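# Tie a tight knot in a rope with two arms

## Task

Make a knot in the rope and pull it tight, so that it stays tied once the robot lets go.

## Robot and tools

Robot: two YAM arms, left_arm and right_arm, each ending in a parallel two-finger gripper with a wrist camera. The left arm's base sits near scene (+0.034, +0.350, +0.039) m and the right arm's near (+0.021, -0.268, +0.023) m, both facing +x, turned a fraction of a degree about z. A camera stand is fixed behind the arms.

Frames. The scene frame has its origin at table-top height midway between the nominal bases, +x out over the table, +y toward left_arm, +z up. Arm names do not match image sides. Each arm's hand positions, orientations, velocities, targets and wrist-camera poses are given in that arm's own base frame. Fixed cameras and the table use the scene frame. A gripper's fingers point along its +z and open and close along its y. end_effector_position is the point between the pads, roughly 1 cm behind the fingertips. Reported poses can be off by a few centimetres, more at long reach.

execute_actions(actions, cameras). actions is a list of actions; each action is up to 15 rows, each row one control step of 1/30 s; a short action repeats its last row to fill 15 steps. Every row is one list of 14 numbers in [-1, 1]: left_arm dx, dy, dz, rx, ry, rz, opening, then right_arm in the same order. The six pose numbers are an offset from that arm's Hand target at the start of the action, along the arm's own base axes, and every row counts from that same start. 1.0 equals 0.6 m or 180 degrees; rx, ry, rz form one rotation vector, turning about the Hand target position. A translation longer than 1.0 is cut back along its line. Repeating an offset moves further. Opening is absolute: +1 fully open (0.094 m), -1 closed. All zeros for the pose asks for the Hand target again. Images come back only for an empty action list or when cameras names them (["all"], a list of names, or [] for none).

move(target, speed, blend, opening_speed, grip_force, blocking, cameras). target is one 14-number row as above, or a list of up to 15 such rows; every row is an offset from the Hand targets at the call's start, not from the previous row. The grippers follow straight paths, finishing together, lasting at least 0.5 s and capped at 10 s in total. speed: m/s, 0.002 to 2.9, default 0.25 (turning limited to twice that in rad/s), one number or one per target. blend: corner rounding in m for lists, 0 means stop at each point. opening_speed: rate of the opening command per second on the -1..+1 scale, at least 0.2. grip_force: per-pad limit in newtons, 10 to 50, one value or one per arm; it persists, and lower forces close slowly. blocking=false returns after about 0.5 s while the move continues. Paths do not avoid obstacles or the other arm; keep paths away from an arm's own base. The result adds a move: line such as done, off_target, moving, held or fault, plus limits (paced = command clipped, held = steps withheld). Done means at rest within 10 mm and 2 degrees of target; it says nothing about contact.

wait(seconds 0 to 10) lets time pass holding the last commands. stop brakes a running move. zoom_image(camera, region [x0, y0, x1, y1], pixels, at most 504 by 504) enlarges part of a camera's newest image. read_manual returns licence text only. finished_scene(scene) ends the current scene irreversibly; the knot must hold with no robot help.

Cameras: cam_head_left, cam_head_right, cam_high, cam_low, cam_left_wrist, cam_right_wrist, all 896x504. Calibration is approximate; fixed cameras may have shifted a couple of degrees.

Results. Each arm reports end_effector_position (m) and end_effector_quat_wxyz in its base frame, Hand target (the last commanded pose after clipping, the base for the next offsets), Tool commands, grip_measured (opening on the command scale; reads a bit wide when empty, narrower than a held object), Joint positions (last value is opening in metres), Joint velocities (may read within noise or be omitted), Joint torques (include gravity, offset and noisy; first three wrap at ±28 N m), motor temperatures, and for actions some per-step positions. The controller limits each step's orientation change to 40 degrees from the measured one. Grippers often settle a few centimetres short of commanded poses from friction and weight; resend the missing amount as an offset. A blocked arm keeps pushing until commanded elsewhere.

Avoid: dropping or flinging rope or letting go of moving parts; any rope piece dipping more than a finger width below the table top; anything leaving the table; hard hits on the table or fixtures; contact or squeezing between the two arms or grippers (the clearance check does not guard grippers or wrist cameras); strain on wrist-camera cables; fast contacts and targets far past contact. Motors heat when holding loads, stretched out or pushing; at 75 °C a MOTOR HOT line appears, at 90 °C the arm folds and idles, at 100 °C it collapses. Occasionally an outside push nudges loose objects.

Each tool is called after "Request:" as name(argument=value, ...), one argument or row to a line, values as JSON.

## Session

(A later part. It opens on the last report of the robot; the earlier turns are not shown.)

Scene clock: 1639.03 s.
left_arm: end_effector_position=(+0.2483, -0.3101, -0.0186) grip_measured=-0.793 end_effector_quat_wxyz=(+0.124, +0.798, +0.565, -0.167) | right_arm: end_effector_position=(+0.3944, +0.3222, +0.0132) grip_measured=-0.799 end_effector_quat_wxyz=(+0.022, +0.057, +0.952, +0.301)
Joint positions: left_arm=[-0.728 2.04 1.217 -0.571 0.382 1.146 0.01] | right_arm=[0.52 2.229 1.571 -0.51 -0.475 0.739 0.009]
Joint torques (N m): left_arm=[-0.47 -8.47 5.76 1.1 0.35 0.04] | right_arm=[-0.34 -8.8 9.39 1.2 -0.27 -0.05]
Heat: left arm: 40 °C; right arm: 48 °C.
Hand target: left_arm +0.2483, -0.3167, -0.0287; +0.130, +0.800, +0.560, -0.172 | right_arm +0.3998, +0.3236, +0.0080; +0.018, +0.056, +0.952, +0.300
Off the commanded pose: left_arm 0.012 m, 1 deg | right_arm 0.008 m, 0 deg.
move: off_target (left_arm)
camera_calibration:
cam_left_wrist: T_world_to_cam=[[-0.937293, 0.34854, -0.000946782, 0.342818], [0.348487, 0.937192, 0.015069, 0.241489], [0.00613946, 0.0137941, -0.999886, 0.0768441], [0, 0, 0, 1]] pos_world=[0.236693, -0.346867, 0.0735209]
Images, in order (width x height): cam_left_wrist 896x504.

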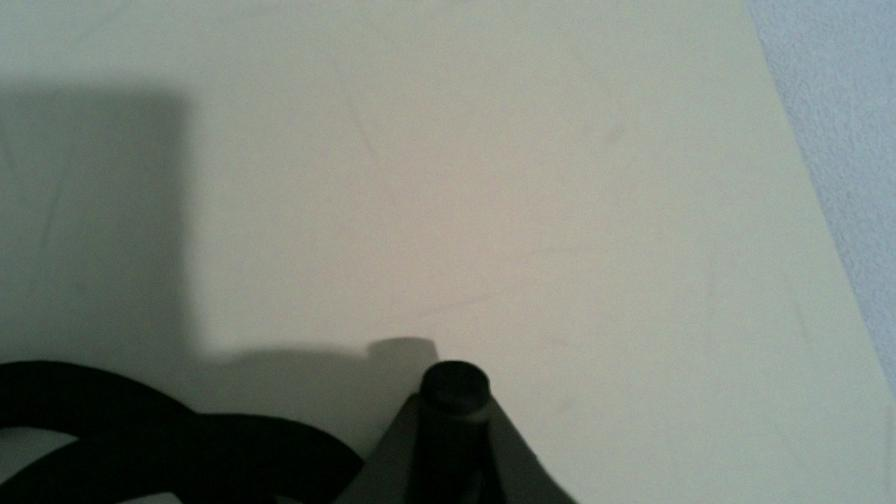

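Request:
move(
  target=[
    [-0.02,0.02,0.05,0.02,-0.02,-0.06,-0.96,0,0,0,0,0,0,-0.97],
    [-0.097,0.07,0.058,0.05,-0.051,-0.15,-0.96,0,0,0,0,0,0,-0.97],
    [-0.172,0.1945,0.058,0.101,-0.1024,-0.3007,-0.96,0,0,0,0,0,0,-0.97],
  ],
  speed=0.1,
  blend=[0.01,0.02,0],
  cameras=["cam_left_wrist","cam_head_left","cam_low"],
)

Scene clock: 1658.37 s.
left_arm: end_effector_position=(+0.1539, -0.2093, +0.0063) grip_measured=-0.794 end_effector_quat_wxyz=(+0.011, +0.990, +0.137, +0.006) | right_arm: end_effector_position=(+0.3944, +0.3222, +0.0132) grip_measured=-0.799 end_effector_quat_wxyz=(+0.022, +0.057, +0.952, +0.301)
Joint positions: left_arm=[-0.941 1.626 0.865 -0.784 -0.001 1.925 0.01] | right_arm=[0.52 2.229 1.571 -0.51 -0.475 0.739 0.009]
Joint torques (N m): left_arm=[-0.4 -8.64 4.3 0.13 -0.01 0.08] | right_arm=[-0.35 -8.81 9.4 1.2 -0.26 -0.05]
Heat: left arm: 40 °C; right arm: 48 °C.
Hand target: left_arm +0.1452, -0.2001, +0.0061; +0.000, +0.991, +0.130, +0.000 | right_arm +0.3998, +0.3236, +0.0080; +0.018, +0.056, +0.952, +0.300
Off the commanded pose: left_arm 0.013 m, 2 deg | right_arm 0.008 m, 0 deg.
move: off_target (left_arm)
camera_calibration:
cam_left_wrist: T_world_to_cam=[[-0.257504, 0.966244, -0.00806754, 0.243898], [0.871851, 0.235932, 0.4292, -0.0503102], [0.416615, 0.103487, -0.903174, 0.0559029], [0, 0, 0, 1]] pos_world=[0.0833778, -0.229581, 0.0740508]
Images, in order (width x height): cam_head_left 896x504, cam_low 896x504, cam_left_wrist 896x504.

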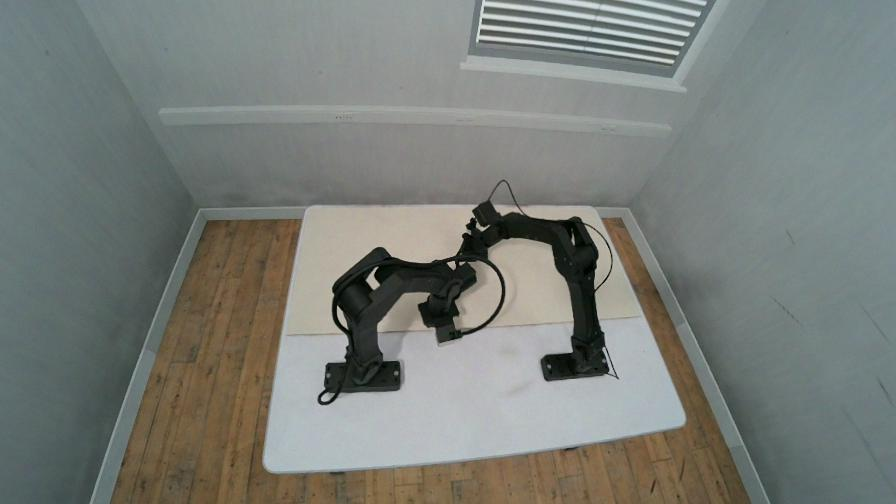

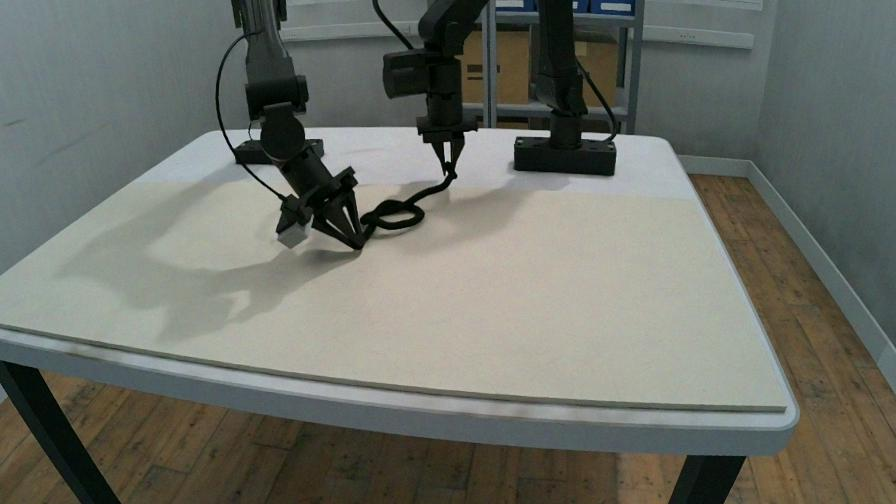

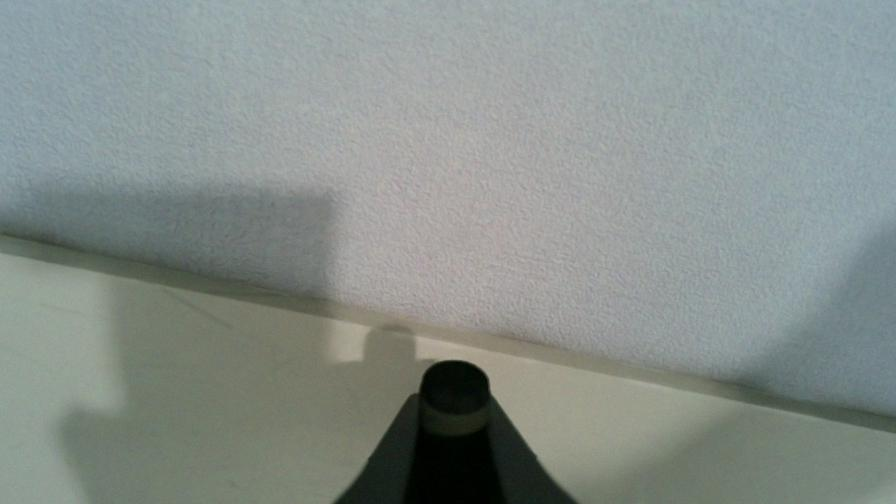

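Request:
zoom_image(
  camera="cam_low",
  region=[320, 120, 500, 260],
)

Scaled by 2.800.

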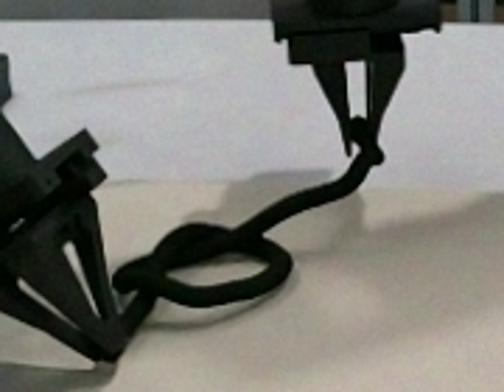

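Request:
move(
  target=[
    [0.01,0.09,0.012,0,0,0.097,-0.96,0.0215,-0.06,0.025,0,0,-0.09,-0.97],
    [0.027,0.182,0.017,0,0,0.194,-0.96,0.043,-0.12,0.03,0,0,-0.183,-0.97],
  ],
  speed=0.06,
  blend=[0.02,0],
  cameras=["all"],
)

Scene clock: 1683.40 s.
left_arm: end_effector_position=(+0.1735, -0.0991, +0.0189) grip_measured=-0.794 end_effector_quat_wxyz=(+0.014, +0.908, +0.418, +0.011) | right_arm: end_effector_position=(+0.4239, +0.2589, +0.0160) grip_measured=-0.799 end_effector_quat_wxyz=(+0.088, +0.319, +0.902, +0.279)
Joint positions: left_arm=[-0.526 1.351 0.673 -0.857 -0.002 1.754 0.01] | right_arm=[0.454 2.079 1.328 -0.278 -0.258 1.205 0.009]
Joint torques (N m): left_arm=[0.61 -5.65 4.46 0.11 -0.01 -0.01] | right_arm=[-0.73 -12.82 4.89 1.77 0 0.08]
Heat: left arm: 38 °C; right arm: 47 °C.
Hand target: left_arm +0.1614, -0.0908, +0.0163; -0.001, +0.907, +0.422, +0.000 | right_arm +0.4257, +0.2516, +0.0262; +0.102, +0.323, +0.897, +0.282
Off the commanded pose: left_arm 0.015 m, 2 deg | right_arm 0.012 m, 2 deg.
move: off_target (left_arm, right_arm)
camera_calibration:
cam_left_wrist: T_world_to_cam=[[-0.749254, 0.662012, -0.0189341, 0.198037], [0.592309, 0.682608, 0.428039, -0.00599217], [0.296291, 0.309495, -0.903562, 0.0890385], [0, 0, 0, 1]] pos_world=[0.125548, -0.154569, 0.0867664]
cam_right_wrist: T_world_to_cam=[[-0.52417, -0.643819, -0.557442, 0.398798], [-0.851462, 0.408553, 0.328781, 0.291105], [0.0160693, 0.646978, -0.762339, -0.0766923], [0, 0, 0, 1]] pos_world=[0.458135, 0.18744, 0.0681315]

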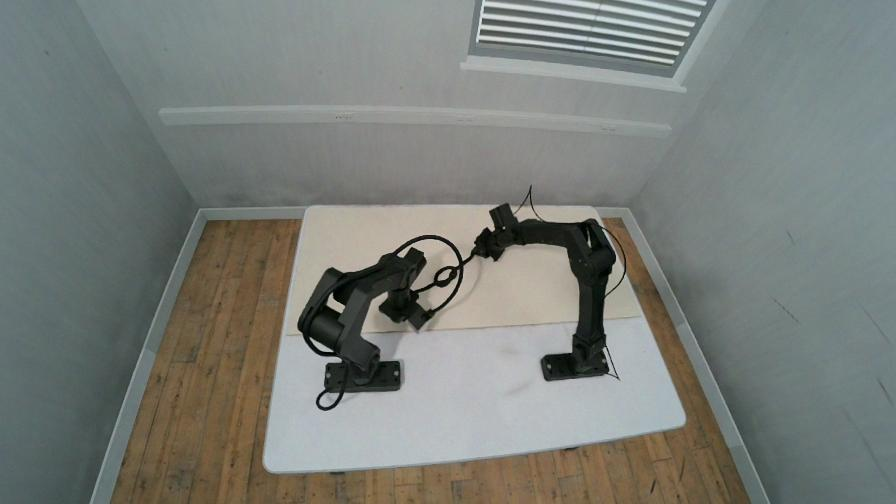

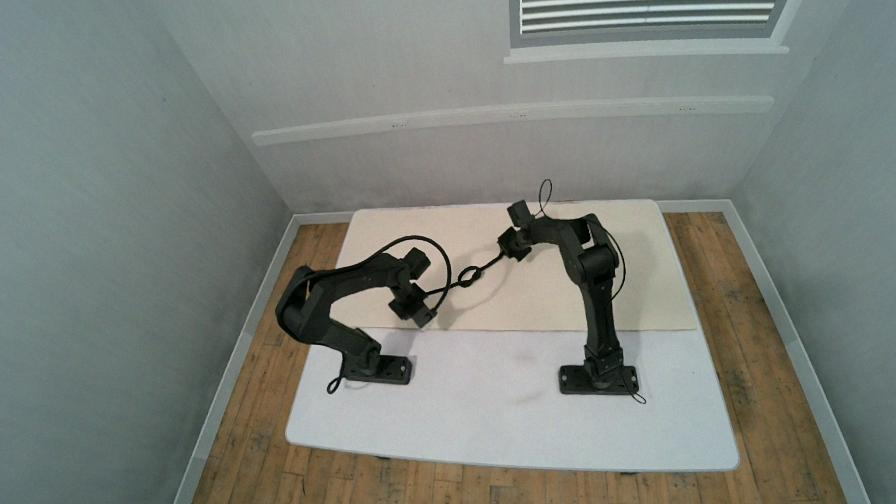

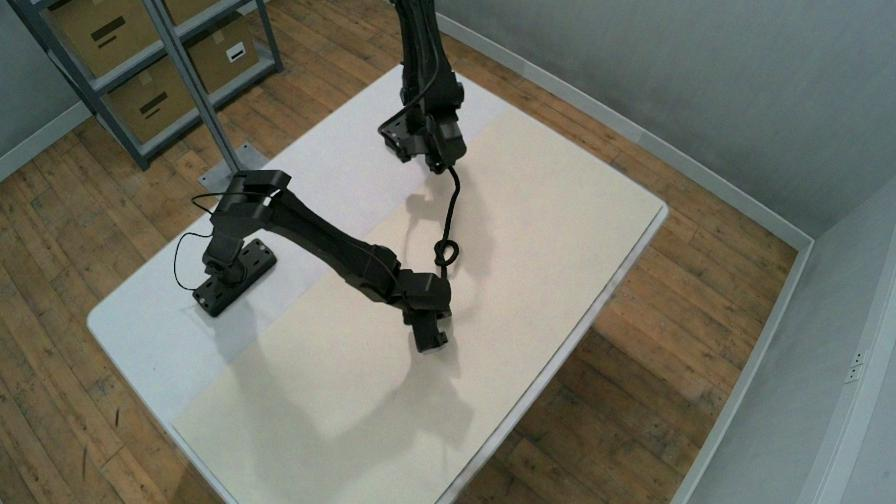

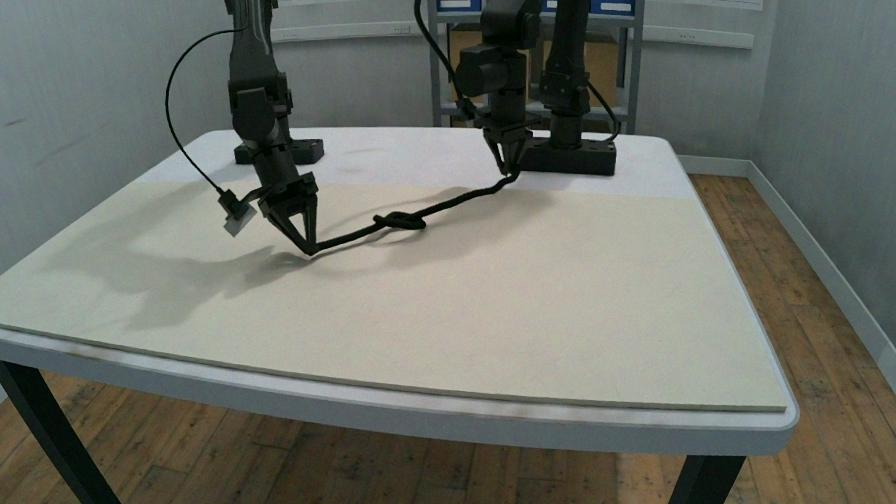

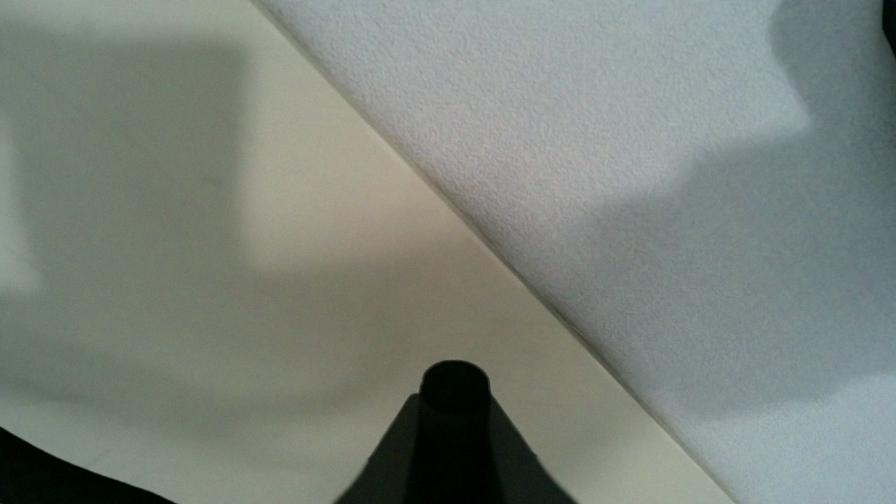

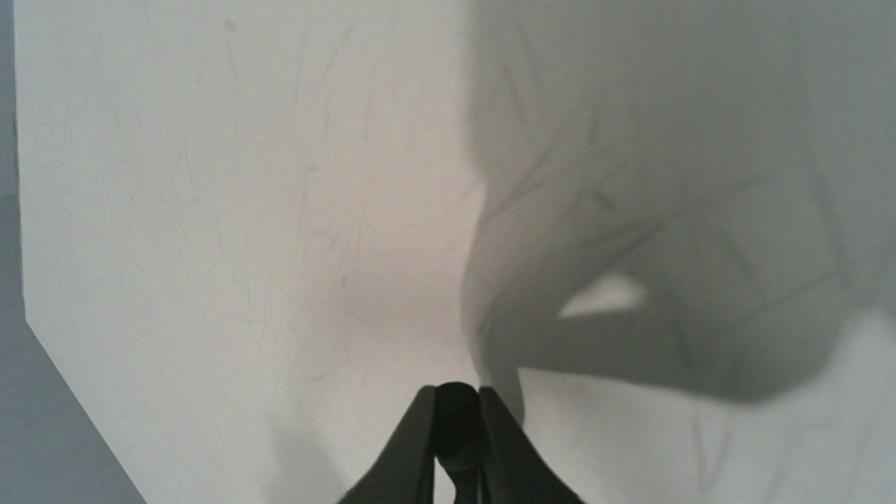

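Request:
move(
  target=[
    [0.0275,0.065,0.0,0,0,0.06,-0.97,-0.015,-0.073,0.0,0,0,-0.06,-0.97],
  ],
  speed=0.05,
  cameras=["cam_high","cam_low","cam_right_wrist"],
)

Scene clock: 1698.20 s.
left_arm: end_effector_position=(+0.1917, -0.0574, +0.0196) grip_measured=-0.794 end_effector_quat_wxyz=(+0.014, +0.863, +0.505, +0.014) | right_arm: end_effector_position=(+0.4157, +0.2162, +0.0182) grip_measured=-0.799 end_effector_quat_wxyz=(+0.114, +0.401, +0.868, +0.271)
Joint positions: left_arm=[-0.298 1.347 0.673 -0.857 -0.002 1.786 0.01] | right_arm=[0.407 1.965 1.157 -0.193 -0.185 1.326 0.009]
Joint torques (N m): left_arm=[0.69 -5.26 4.51 0.11 -0.01 0.07] | right_arm=[-0.8 -11.62 4.79 1.75 0.12 0.04]
Motor temperatures (°C): left_arm=[29 38 34 32 31 31 32] | right_arm=[30 45 45 35 30 31 33]
Heat: left arm: 38 °C; right arm: 45 °C.
Hand target: left_arm +0.1779, -0.0518, +0.0163; -0.001, +0.863, +0.505, +0.000 | right_arm +0.4168, +0.2076, +0.0262; +0.128, +0.407, +0.863, +0.272
Off the commanded pose: left_arm 0.015 m, 2 deg | right_arm 0.012 m, 2 deg.
move: off_target (left_arm, right_arm)
camera_calibration:
cam_right_wrist: T_world_to_cam=[[-0.633098, -0.535531, -0.558922, 0.390134], [-0.762024, 0.558082, 0.328427, 0.231308], [0.136042, 0.633838, -0.761408, -0.0943691], [0, 0, 0, 1]] pos_world=[0.436093, 0.139655, 0.0702333]
Images, in order (width x height): cam_high 896x504, cam_low 896x504, cam_right_wrist 896x504.

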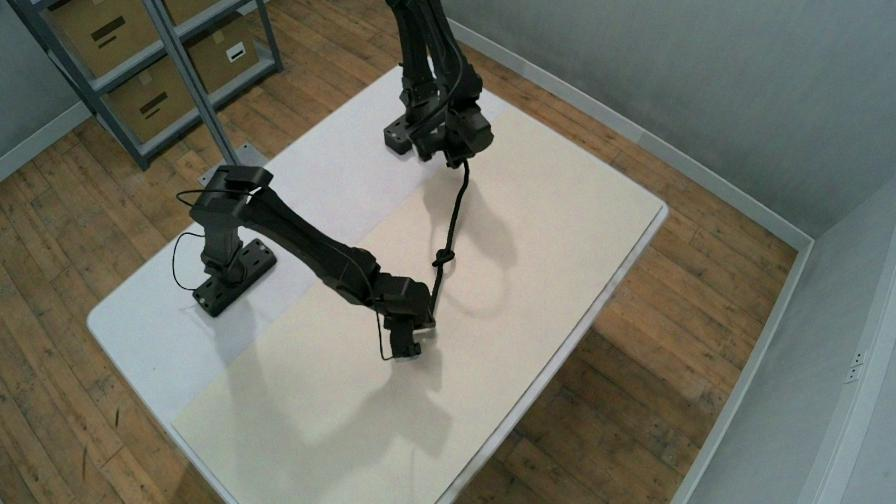

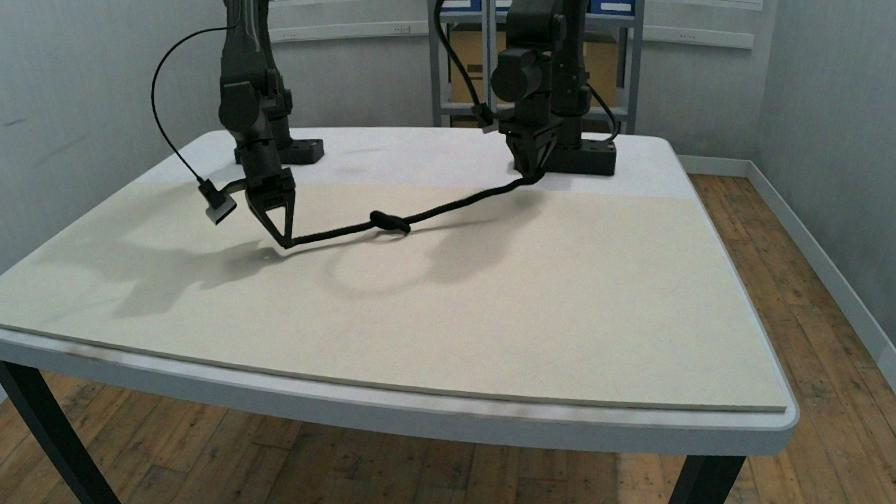

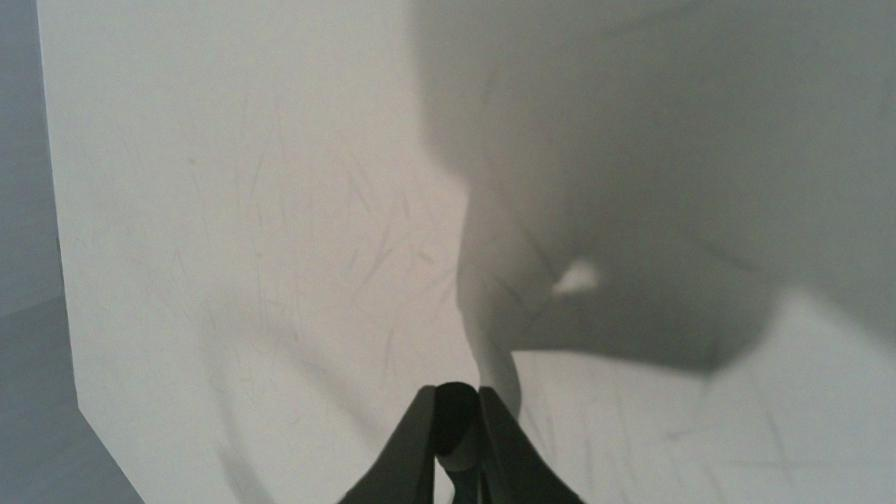

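Request:
move(
  target=[
    [0,-0.01,-0.06,0,0,0,-0.97,-0.006,0.01,-0.034,0,0,0,-0.97],
    [0,-0.01,-0.06,0,0,0,-0.97,-0.006,0.01,-0.034,0,0,0,-0.4],
    [0,-0.01,-0.06,0,0,0,-0.97,-0.03,-0.02,0.12,-0.111,0.16,-0.051,-0.4],
  ],
  speed=0.08,
  opening_speed=0.5,
  cameras=["cam_high","cam_right_wrist"],
)

Scene clock: 1721.50 s.
left_arm: end_effector_position=(+0.1855, -0.0592, -0.0138) grip_measured=-0.794 end_effector_quat_wxyz=(+0.007, +0.862, +0.506, +0.008) | right_arm: end_effector_position=(+0.3981, +0.1939, +0.1036) grip_measured=-0.403 end_effector_quat_wxyz=(+0.001, +0.500, +0.866, +0.013)
Joint positions: left_arm=[-0.315 1.426 0.582 -0.706 -0.002 1.764 0.01] | right_arm=[0.446 2.256 2.139 -1.432 -0.013 1.494 0.028]
Joint torques (N m): left_arm=[-0.31 -3.82 4.15 0.43 -0.01 0] | right_arm=[0.64 -8.75 9.03 0.27 0.11 0.11]
Heat: left arm: 37 °C; right arm: 45 °C.
Hand target: left_arm +0.1780, -0.0579, -0.0196; -0.001, +0.863, +0.505, +0.000 | right_arm +0.3987, +0.1957, +0.0981; +0.000, +0.499, +0.866, -0.001
Off the commanded pose: left_arm 0.010 m, 1 deg | right_arm 0.006 m, 2 deg.
move: done; target 2's new opening was sent with right_arm's hand 0.012 m and 1 deg from that target
camera_calibration:
cam_right_wrist: T_world_to_cam=[[-0.864705, -0.501831, -0.0212565, 0.444762], [-0.470139, 0.79375, 0.385916, 0.0344878], [-0.176792, 0.343697, -0.922289, 0.184596], [0, 0, 0, 1]] pos_world=[0.433437, 0.132375, 0.166396]
Images, in order (width x height): cam_high 896x504, cam_right_wrist 896x504.

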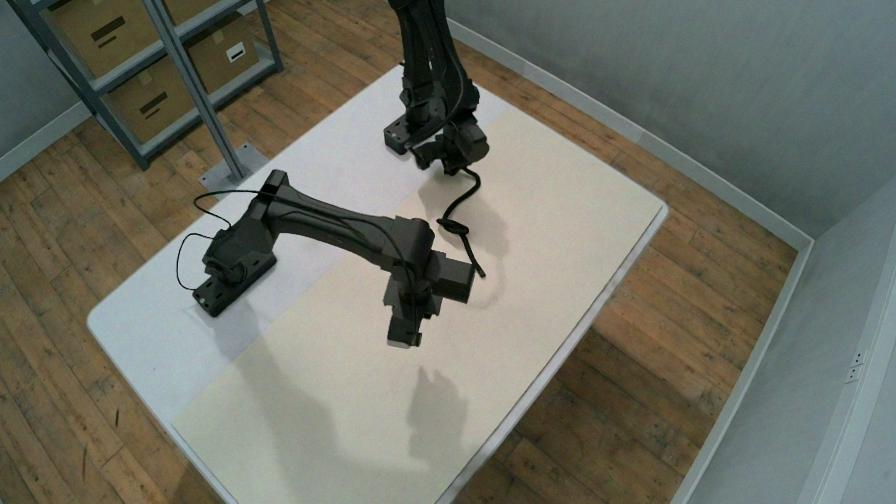

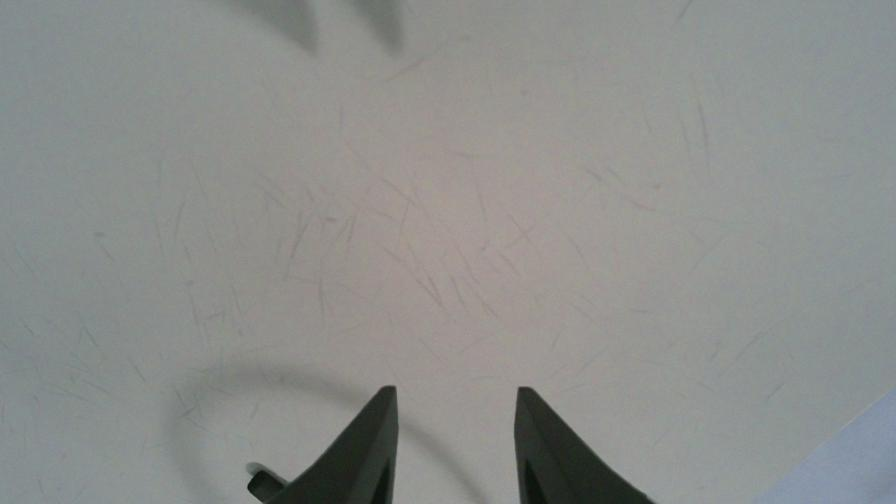

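Request:
move(
  target=[
    [0,0,0,0,0,0,-0.97,-0.048,0.2,0.053,0,0,0.278,-0.4],
  ],
  speed=0.25,
  cameras=["cam_right_wrist"],
)

Scene clock: 1732.67 s.
left_arm: end_effector_position=(+0.1855, -0.0592, -0.0138) grip_measured=-0.794 end_effector_quat_wxyz=(+0.007, +0.862, +0.506, +0.008) | right_arm: end_effector_position=(+0.3685, +0.3147, +0.1375) grip_measured=-0.403 end_effector_quat_wxyz=(+0.045, +0.091, +0.993, +0.053)
Joint positions: left_arm=[-0.315 1.426 0.582 -0.706 -0.002 1.764 0.01] | right_arm=[0.701 2.395 2.51 -1.548 -0.011 0.884 0.028]
Joint torques (N m): left_arm=[-0.29 -3.84 4.14 0.44 -0.01 0] | right_arm=[0.24 -9.35 8.79 0.59 0.09 0.01]
Heat: left arm: 36 °C; right arm: 47 °C.
Hand target: left_arm +0.1780, -0.0579, -0.0196; -0.001, +0.863, +0.505, +0.000 | right_arm +0.3700, +0.3157, +0.1299; +0.000, +0.086, +0.996, +0.000
Off the commanded pose: left_arm 0.010 m, 1 deg | right_arm 0.008 m, 8 deg.
joint sent to its limit (right arm) — joint 4 (wrist pitch), lower limit. The joint targets are off in orientation, not in position.
move: off_target (right_arm)
camera_calibration:
cam_right_wrist: T_world_to_cam=[[-0.172792, -0.978717, -0.110708, 0.387914], [-0.944942, 0.133009, 0.298987, 0.306458], [-0.277898, 0.156275, -0.947814, 0.268852], [0, 0, 0, 1]] pos_world=[0.431327, 0.296881, 0.20614]
Images, in order (width x height): cam_right_wrist 896x504.

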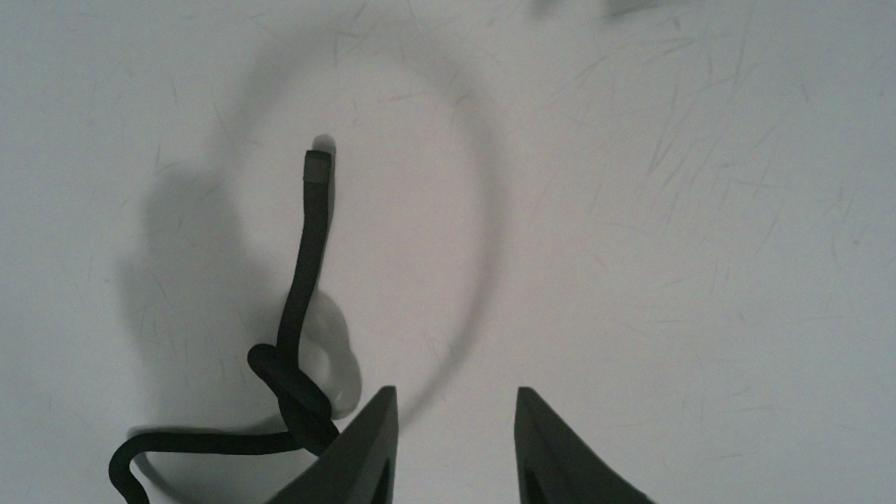

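Request:
move(
  target=[
    [0,0,0,0,0,0,-0.97,0.045,0.147,-0.13,0,0,-0.056,-0.4],
  ],
  speed=0.2,
  cameras=["cam_right_wrist"],
)

Scene clock: 1746.37 s.
left_arm: end_effector_position=(+0.1855, -0.0592, -0.0138) grip_measured=-0.794 end_effector_quat_wxyz=(+0.007, +0.862, +0.506, +0.008) | right_arm: end_effector_position=(+0.3923, +0.3992, +0.0583) grip_measured=-0.403 end_effector_quat_wxyz=(+0.065, +0.170, +0.979, +0.096)
Joint positions: left_arm=[-0.315 1.426 0.582 -0.706 -0.002 1.764 0.01] | right_arm=[0.792 2.745 2.834 -1.427 -0.003 1.136 0.028]
Joint torques (N m): left_arm=[-0.31 -3.85 4.15 0.43 -0.01 0] | right_arm=[0.16 -11.34 9.02 1.1 0.03 0.06]
Heat: left arm: 36 °C; right arm: 47 °C.
Hand target: left_arm +0.1780, -0.0579, -0.0196; -0.001, +0.863, +0.505, +0.000 | right_arm +0.3969, +0.4039, +0.0518; +0.000, +0.173, +0.985, -0.001
Off the commanded pose: left_arm 0.010 m, 1 deg | right_arm 0.009 m, 13 deg.
elbow stopped short (right arm): the move would have taken joint 3 (elbow) straighter than the controller allows.
move: off_target (right_arm)
camera_calibration:
cam_right_wrist: T_world_to_cam=[[-0.318054, -0.925085, -0.207507, 0.5072], [-0.925872, 0.255986, 0.277908, 0.285963], [-0.20397, 0.280515, -0.937927, 0.108013], [0, 0, 0, 1]] pos_world=[0.448113, 0.365701, 0.127085]
Images, in order (width x height): cam_right_wrist 896x504.

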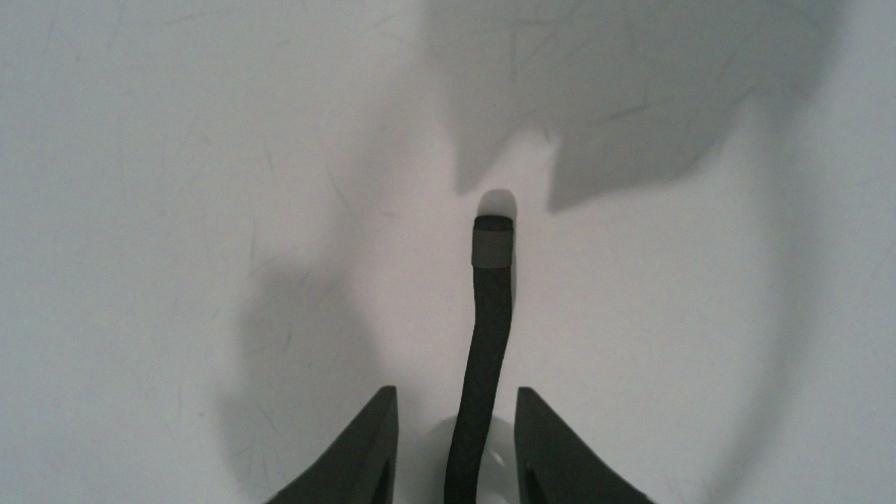

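Request:
move(
  target=[
    [0,0,0,0,0,0,-0.97,-0.003,0,-0.07,0,0,0,-0.4],
  ],
  speed=0.15,
  cameras=["cam_right_wrist"],
)

Scene clock: 1754.90 s.
left_arm: end_effector_position=(+0.1855, -0.0592, -0.0138) grip_measured=-0.794 end_effector_quat_wxyz=(+0.007, +0.862, +0.506, +0.008) | right_arm: end_effector_position=(+0.3920, +0.3990, +0.0199) grip_measured=-0.403 end_effector_quat_wxyz=(+0.050, +0.172, +0.981, +0.075)
Joint positions: left_arm=[-0.315 1.426 0.582 -0.706 -0.002 1.764 0.01] | right_arm=[0.792 2.818 2.834 -1.405 -0.003 1.139 0.028]
Joint torques (N m): left_arm=[-0.31 -3.84 4.15 0.43 -0.01 0] | right_arm=[0.25 -11.19 9.07 0.98 0.03 0.09]
Heat: left arm: 36 °C; right arm: 47 °C.
Hand target: left_arm +0.1780, -0.0579, -0.0196; -0.001, +0.863, +0.505, +0.000 | right_arm +0.3951, +0.4040, +0.0100; +0.000, +0.173, +0.985, -0.001
Off the commanded pose: left_arm 0.010 m, 1 deg | right_arm 0.012 m, 10 deg.
elbow stopped short (right arm): the move would have taken joint 3 (elbow) straighter than the controller allows.
move: off_target (right_arm)
camera_calibration:
cam_right_wrist: T_world_to_cam=[[-0.327073, -0.930885, -0.162715, 0.503955], [-0.914767, 0.268676, 0.301687, 0.286607], [-0.237119, 0.24752, -0.939419, 0.098256], [0, 0, 0, 1]] pos_world=[0.450307, 0.3678, 0.0878389]
Images, in order (width x height): cam_right_wrist 896x504.

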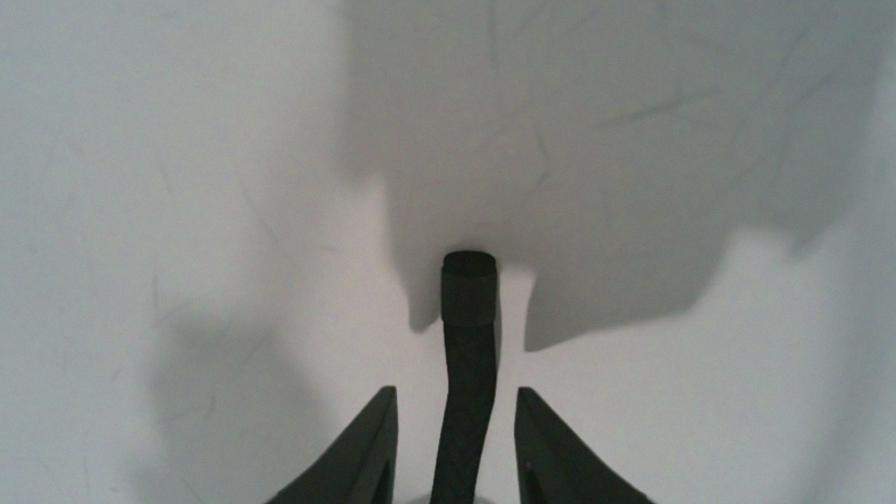

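Request:
move(
  target=[
    [0,0,0,0,0,0,-0.97,0,0,-0.057,0,0,0,-0.4],
    [0,0,0,0,0,0,-0.97,0,0,-0.057,0,0,0,-0.97],
  ],
  speed=0.1,
  opening_speed=0.6,
  cameras=["cam_right_wrist"],
)

Scene clock: 1768.37 s.
left_arm: end_effector_position=(+0.1855, -0.0592, -0.0138) grip_measured=-0.794 end_effector_quat_wxyz=(+0.007, +0.862, +0.506, +0.008) | right_arm: end_effector_position=(+0.3927, +0.3997, -0.0012) grip_measured=-0.765 end_effector_quat_wxyz=(+0.045, +0.172, +0.982, +0.067)
Joint positions: left_arm=[-0.315 1.426 0.582 -0.706 -0.002 1.764 0.01] | right_arm=[0.792 2.863 2.843 -1.388 -0.003 1.139 0.011]
Joint torques (N m): left_arm=[-0.29 -3.85 4.15 0.43 -0.01 -0.01] | right_arm=[0.25 -10 8.35 1.11 0.03 0.08]
Heat: left arm: 36 °C; right arm: 47 °C.
Hand target: left_arm +0.1780, -0.0579, -0.0196; -0.001, +0.863, +0.505, +0.000 | right_arm +0.3951, +0.4040, -0.0243; +0.000, +0.173, +0.985, -0.001
Off the commanded pose: left_arm 0.010 m, 1 deg | right_arm 0.024 m, 9 deg.
elbow stopped short (right arm): the move would have taken joint 3 (elbow) straighter than the controller allows.
move: off_target (right_arm); target 2's new opening was sent with right_arm's hand 0.024 m and 9 deg from that target
camera_calibration:
cam_right_wrist: T_world_to_cam=[[-0.329188, -0.932954, -0.14571, 0.503015], [-0.910643, 0.272854, 0.310289, 0.290117], [-0.249728, 0.234834, -0.939409, 0.0884459], [0, 0, 0, 1]] pos_world=[0.451867, 0.36936, 0.0663608]
Images, in order (width x height): cam_right_wrist 896x504.

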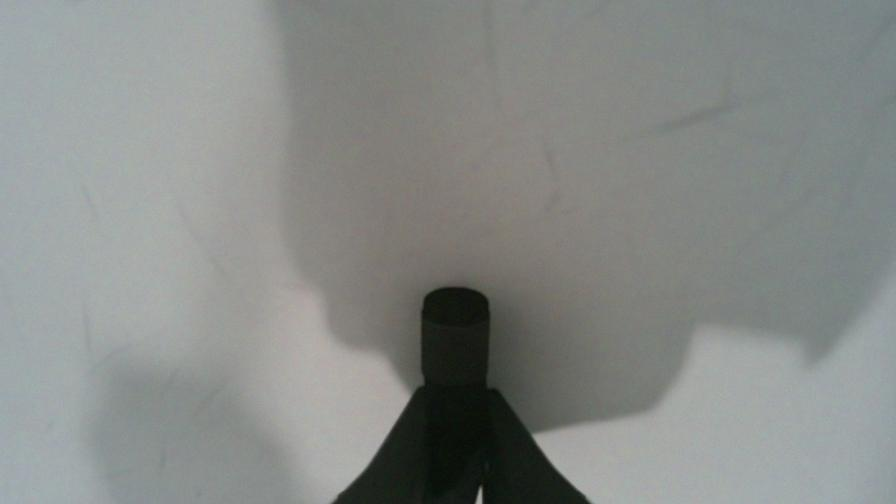

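Request:
move(
  target=[
    [0,0,0,0,0,0,-0.97,0.01,-0.03,0.07,0,0,-0.05,-0.97],
    [0,0,0.06,0,0,0,-0.97,0.033,-0.31,0.09,0,0,-0.22,-0.97],
  ],
  speed=0.1,
  blend=[0.01,0],
  cameras=["cam_high","cam_low","cam_right_wrist"],
)

Scene clock: 1783.97 s.
left_arm: end_effector_position=(+0.1790, -0.0570, +0.0082) grip_measured=-0.794 end_effector_quat_wxyz=(+0.001, +0.862, +0.506, +0.002) | right_arm: end_effector_position=(+0.4110, +0.2247, +0.0169) grip_measured=-0.765 end_effector_quat_wxyz=(-0.016, +0.490, +0.872, -0.008)
Joint positions: left_arm=[-0.315 1.356 0.63 -0.84 -0.002 1.764 0.01] | right_arm=[0.491 2.458 2.145 -1.289 -0.02 1.515 0.011]
Joint torques (N m): left_arm=[-0.32 -5.38 7.97 -0.1 -0.01 -0.01] | right_arm=[-0.68 -15.35 4.66 0.52 0.15 0.07]
Heat: left arm: 35 °C; right arm: 46 °C.
Hand target: left_arm +0.1780, -0.0579, +0.0164; +0.000, +0.863, +0.505, +0.000 | right_arm +0.4149, +0.2180, +0.0296; +0.000, +0.497, +0.868, -0.001
Off the commanded pose: left_arm 0.008 m, 0 deg | right_arm 0.015 m, 2 deg.
elbow stopped short (right arm): the move would have taken joint 3 (elbow) straighter than the controller allows.
move: off_target (right_arm)
camera_calibration:
cam_right_wrist: T_world_to_cam=[[-0.852166, -0.52234, 0.0312091, 0.468109], [-0.469428, 0.789471, 0.395441, 0.0500625], [-0.231193, 0.322331, -0.917961, 0.123494], [0, 0, 0, 1]] pos_world=[0.450958, 0.165183, 0.0789567]
Images, in order (width x height): cam_high 896x504, cam_low 896x504, cam_right_wrist 896x504.

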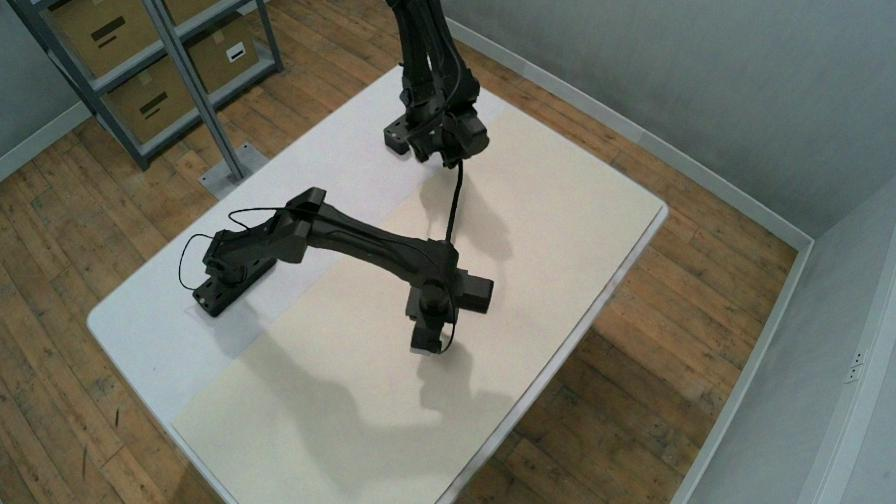

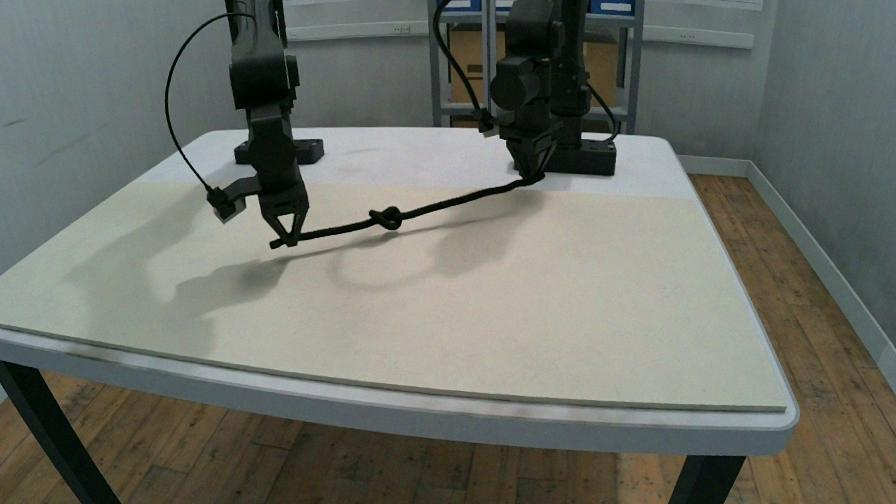

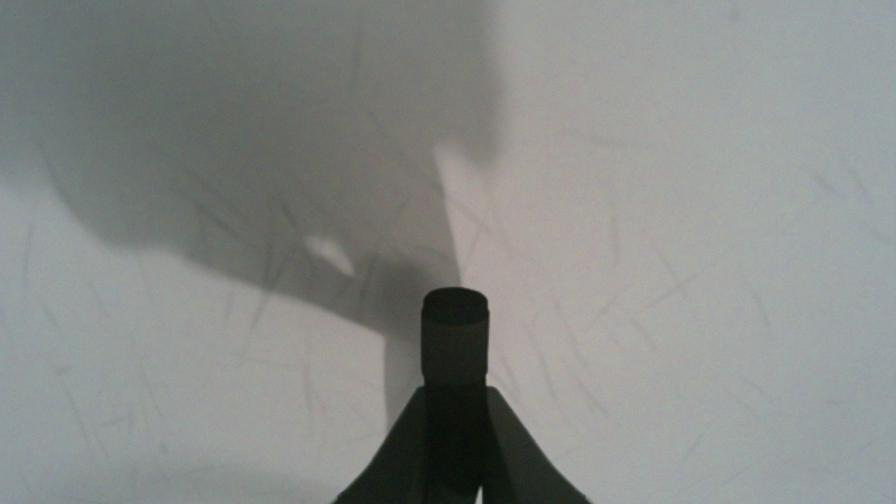

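Request:
move(
  target=[
    [-0.01,0.055,0.0,0,0,0,-0.97,0.025,-0.075,0.0,0,0,0,-0.97],
  ],
  speed=0.05,
  cameras=["cam_high","cam_low","cam_right_wrist","cam_left_wrist"],
)

Scene clock: 1792.37 s.
left_arm: end_effector_position=(+0.1917, -0.0398, +0.0183) grip_measured=-0.794 end_effector_quat_wxyz=(+0.037, +0.868, +0.496, +0.014) | right_arm: end_effector_position=(+0.4147, +0.2016, +0.0178) grip_measured=-0.765 end_effector_quat_wxyz=(-0.044, +0.483, +0.875, +0.007)
Joint positions: left_arm=[-0.174 1.298 0.63 -0.833 0.039 1.928 0.01] | right_arm=[0.42 2.432 2.1 -1.281 -0.079 1.427 0.011]
Joint torques (N m): left_arm=[1.58 -4.77 5.12 -0.18 -0.43 -0.01] | right_arm=[-2.92 -15.21 4.68 0.56 0.69 0.04]
Heat: left arm: 35 °C; right arm: 46 °C.
Hand target: left_arm +0.1720, -0.0249, +0.0163; -0.001, +0.863, +0.505, +0.000 | right_arm +0.4299, +0.1729, +0.0297; +0.000, +0.497, +0.868, -0.001
Off the commanded pose: left_arm 0.025 m, 5 deg | right_arm 0.034 m, 5 deg.
move: off_target (left_arm, right_arm)
camera_calibration:
cam_left_wrist: T_world_to_cam=[[-0.8522, 0.519414, -0.0629614, 0.187226], [0.452603, 0.792203, 0.409347, -0.025487], [0.262499, 0.320349, -0.910204, 0.0718566], [0, 0, 0, 1]] pos_world=[0.152228, -0.100076, 0.0876252]
cam_right_wrist: T_world_to_cam=[[-0.843425, -0.536302, 0.0318455, 0.458372], [-0.466379, 0.760307, 0.452132, 0.0732489], [-0.266692, 0.366488, -0.891382, 0.137916], [0, 0, 0, 1]] pos_world=[0.457545, 0.139589, 0.075221]
Images, in order (width x height): cam_high 896x504, cam_low 896x504, cam_left_wrist 896x504, cam_right_wrist 896x504.

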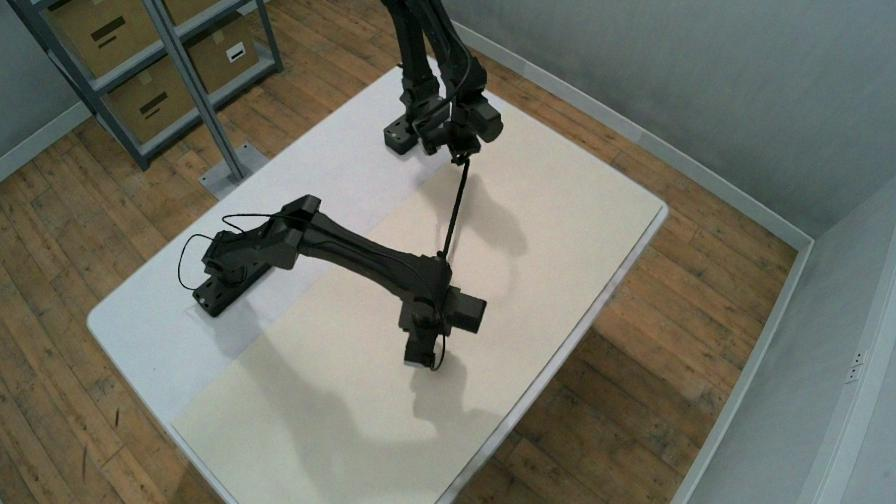

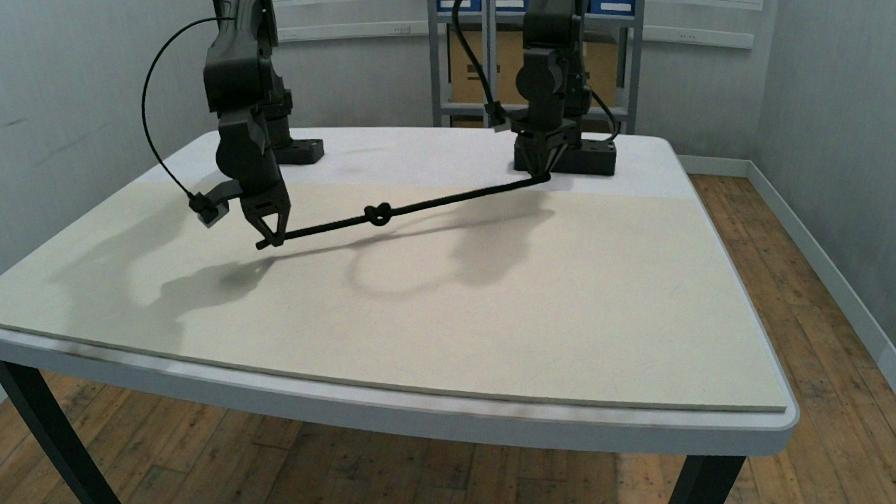

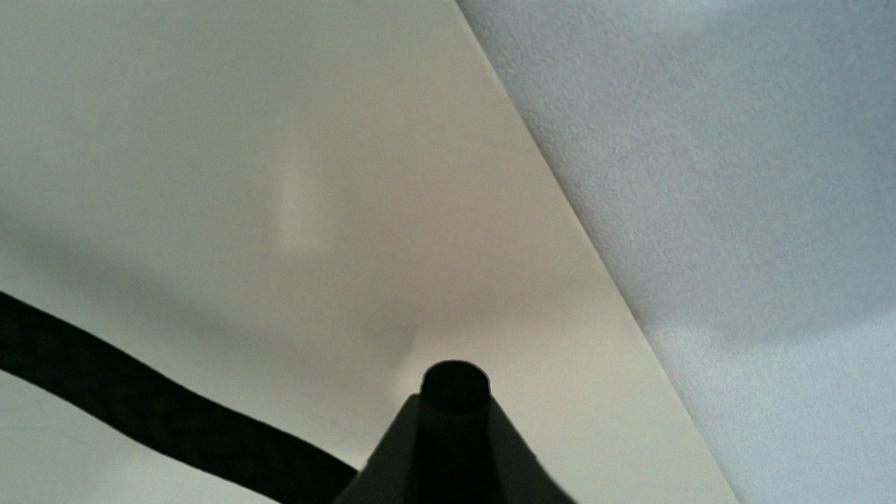

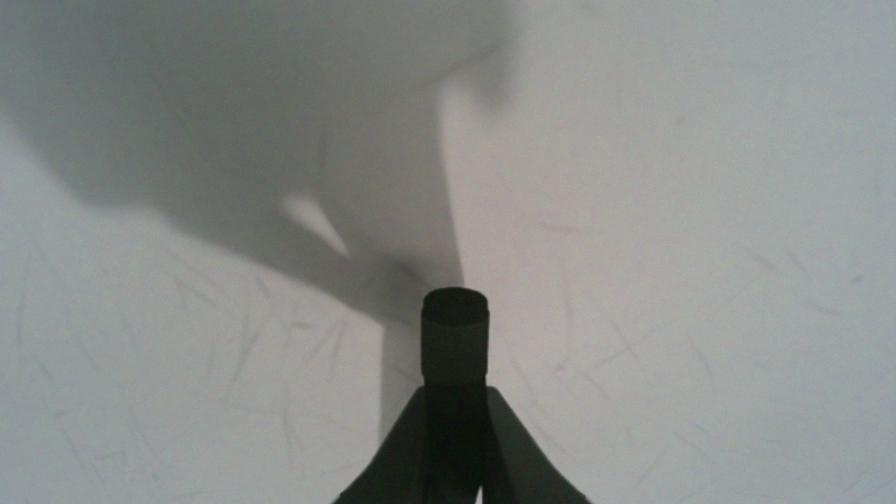

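Request:
move(
  target=[
    [-0.01,0.06,0.0,0,0,0,-0.97,0.03,-0.075,0.0,0,0,0,-0.97],
  ],
  speed=0.05,
  cameras=["cam_low"],
)

Scene clock: 1800.67 s.
left_arm: end_effector_position=(+0.2085, -0.0279, +0.0260) grip_measured=-0.794 end_effector_quat_wxyz=(+0.094, +0.870, +0.483, +0.026) | right_arm: end_effector_position=(+0.4182, +0.1925, +0.0204) grip_measured=-0.765 end_effector_quat_wxyz=(-0.085, +0.467, +0.879, +0.043)
Joint positions: left_arm=[-0.021 1.271 0.63 -0.789 0.136 2.097 0.01] | right_arm=[0.358 2.432 2.1 -1.288 -0.183 1.329 0.011]
Joint torques (N m): left_arm=[3.14 -4.57 4.1 -0.58 -1.49 0.03] | right_arm=[-5.96 -14.75 5.96 0.41 1.57 0]
Heat: left arm: 36 °C; right arm: 49 °C.
Hand target: left_arm +0.1660, +0.0112, +0.0164; -0.001, +0.863, +0.505, +0.000 | right_arm +0.4479, +0.1279, +0.0297; +0.000, +0.497, +0.868, -0.001
Off the commanded pose: left_arm 0.059 m, 12 deg | right_arm 0.072 m, 11 deg.
joint sent to its limit (left arm) — joint 6 (wrist roll), upper limit. The joint targets are off in position, not in orientation.
move: off_target (left_arm, right_arm)
Images, in order (width x height): cam_low 896x504.

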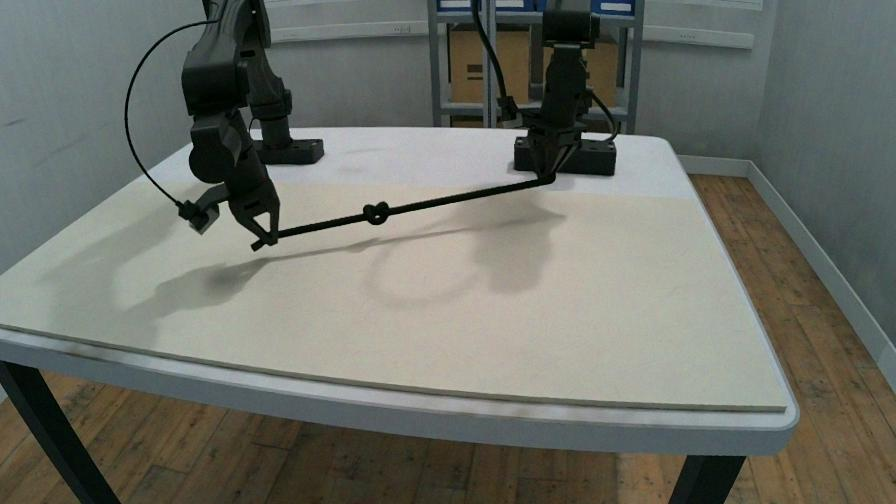

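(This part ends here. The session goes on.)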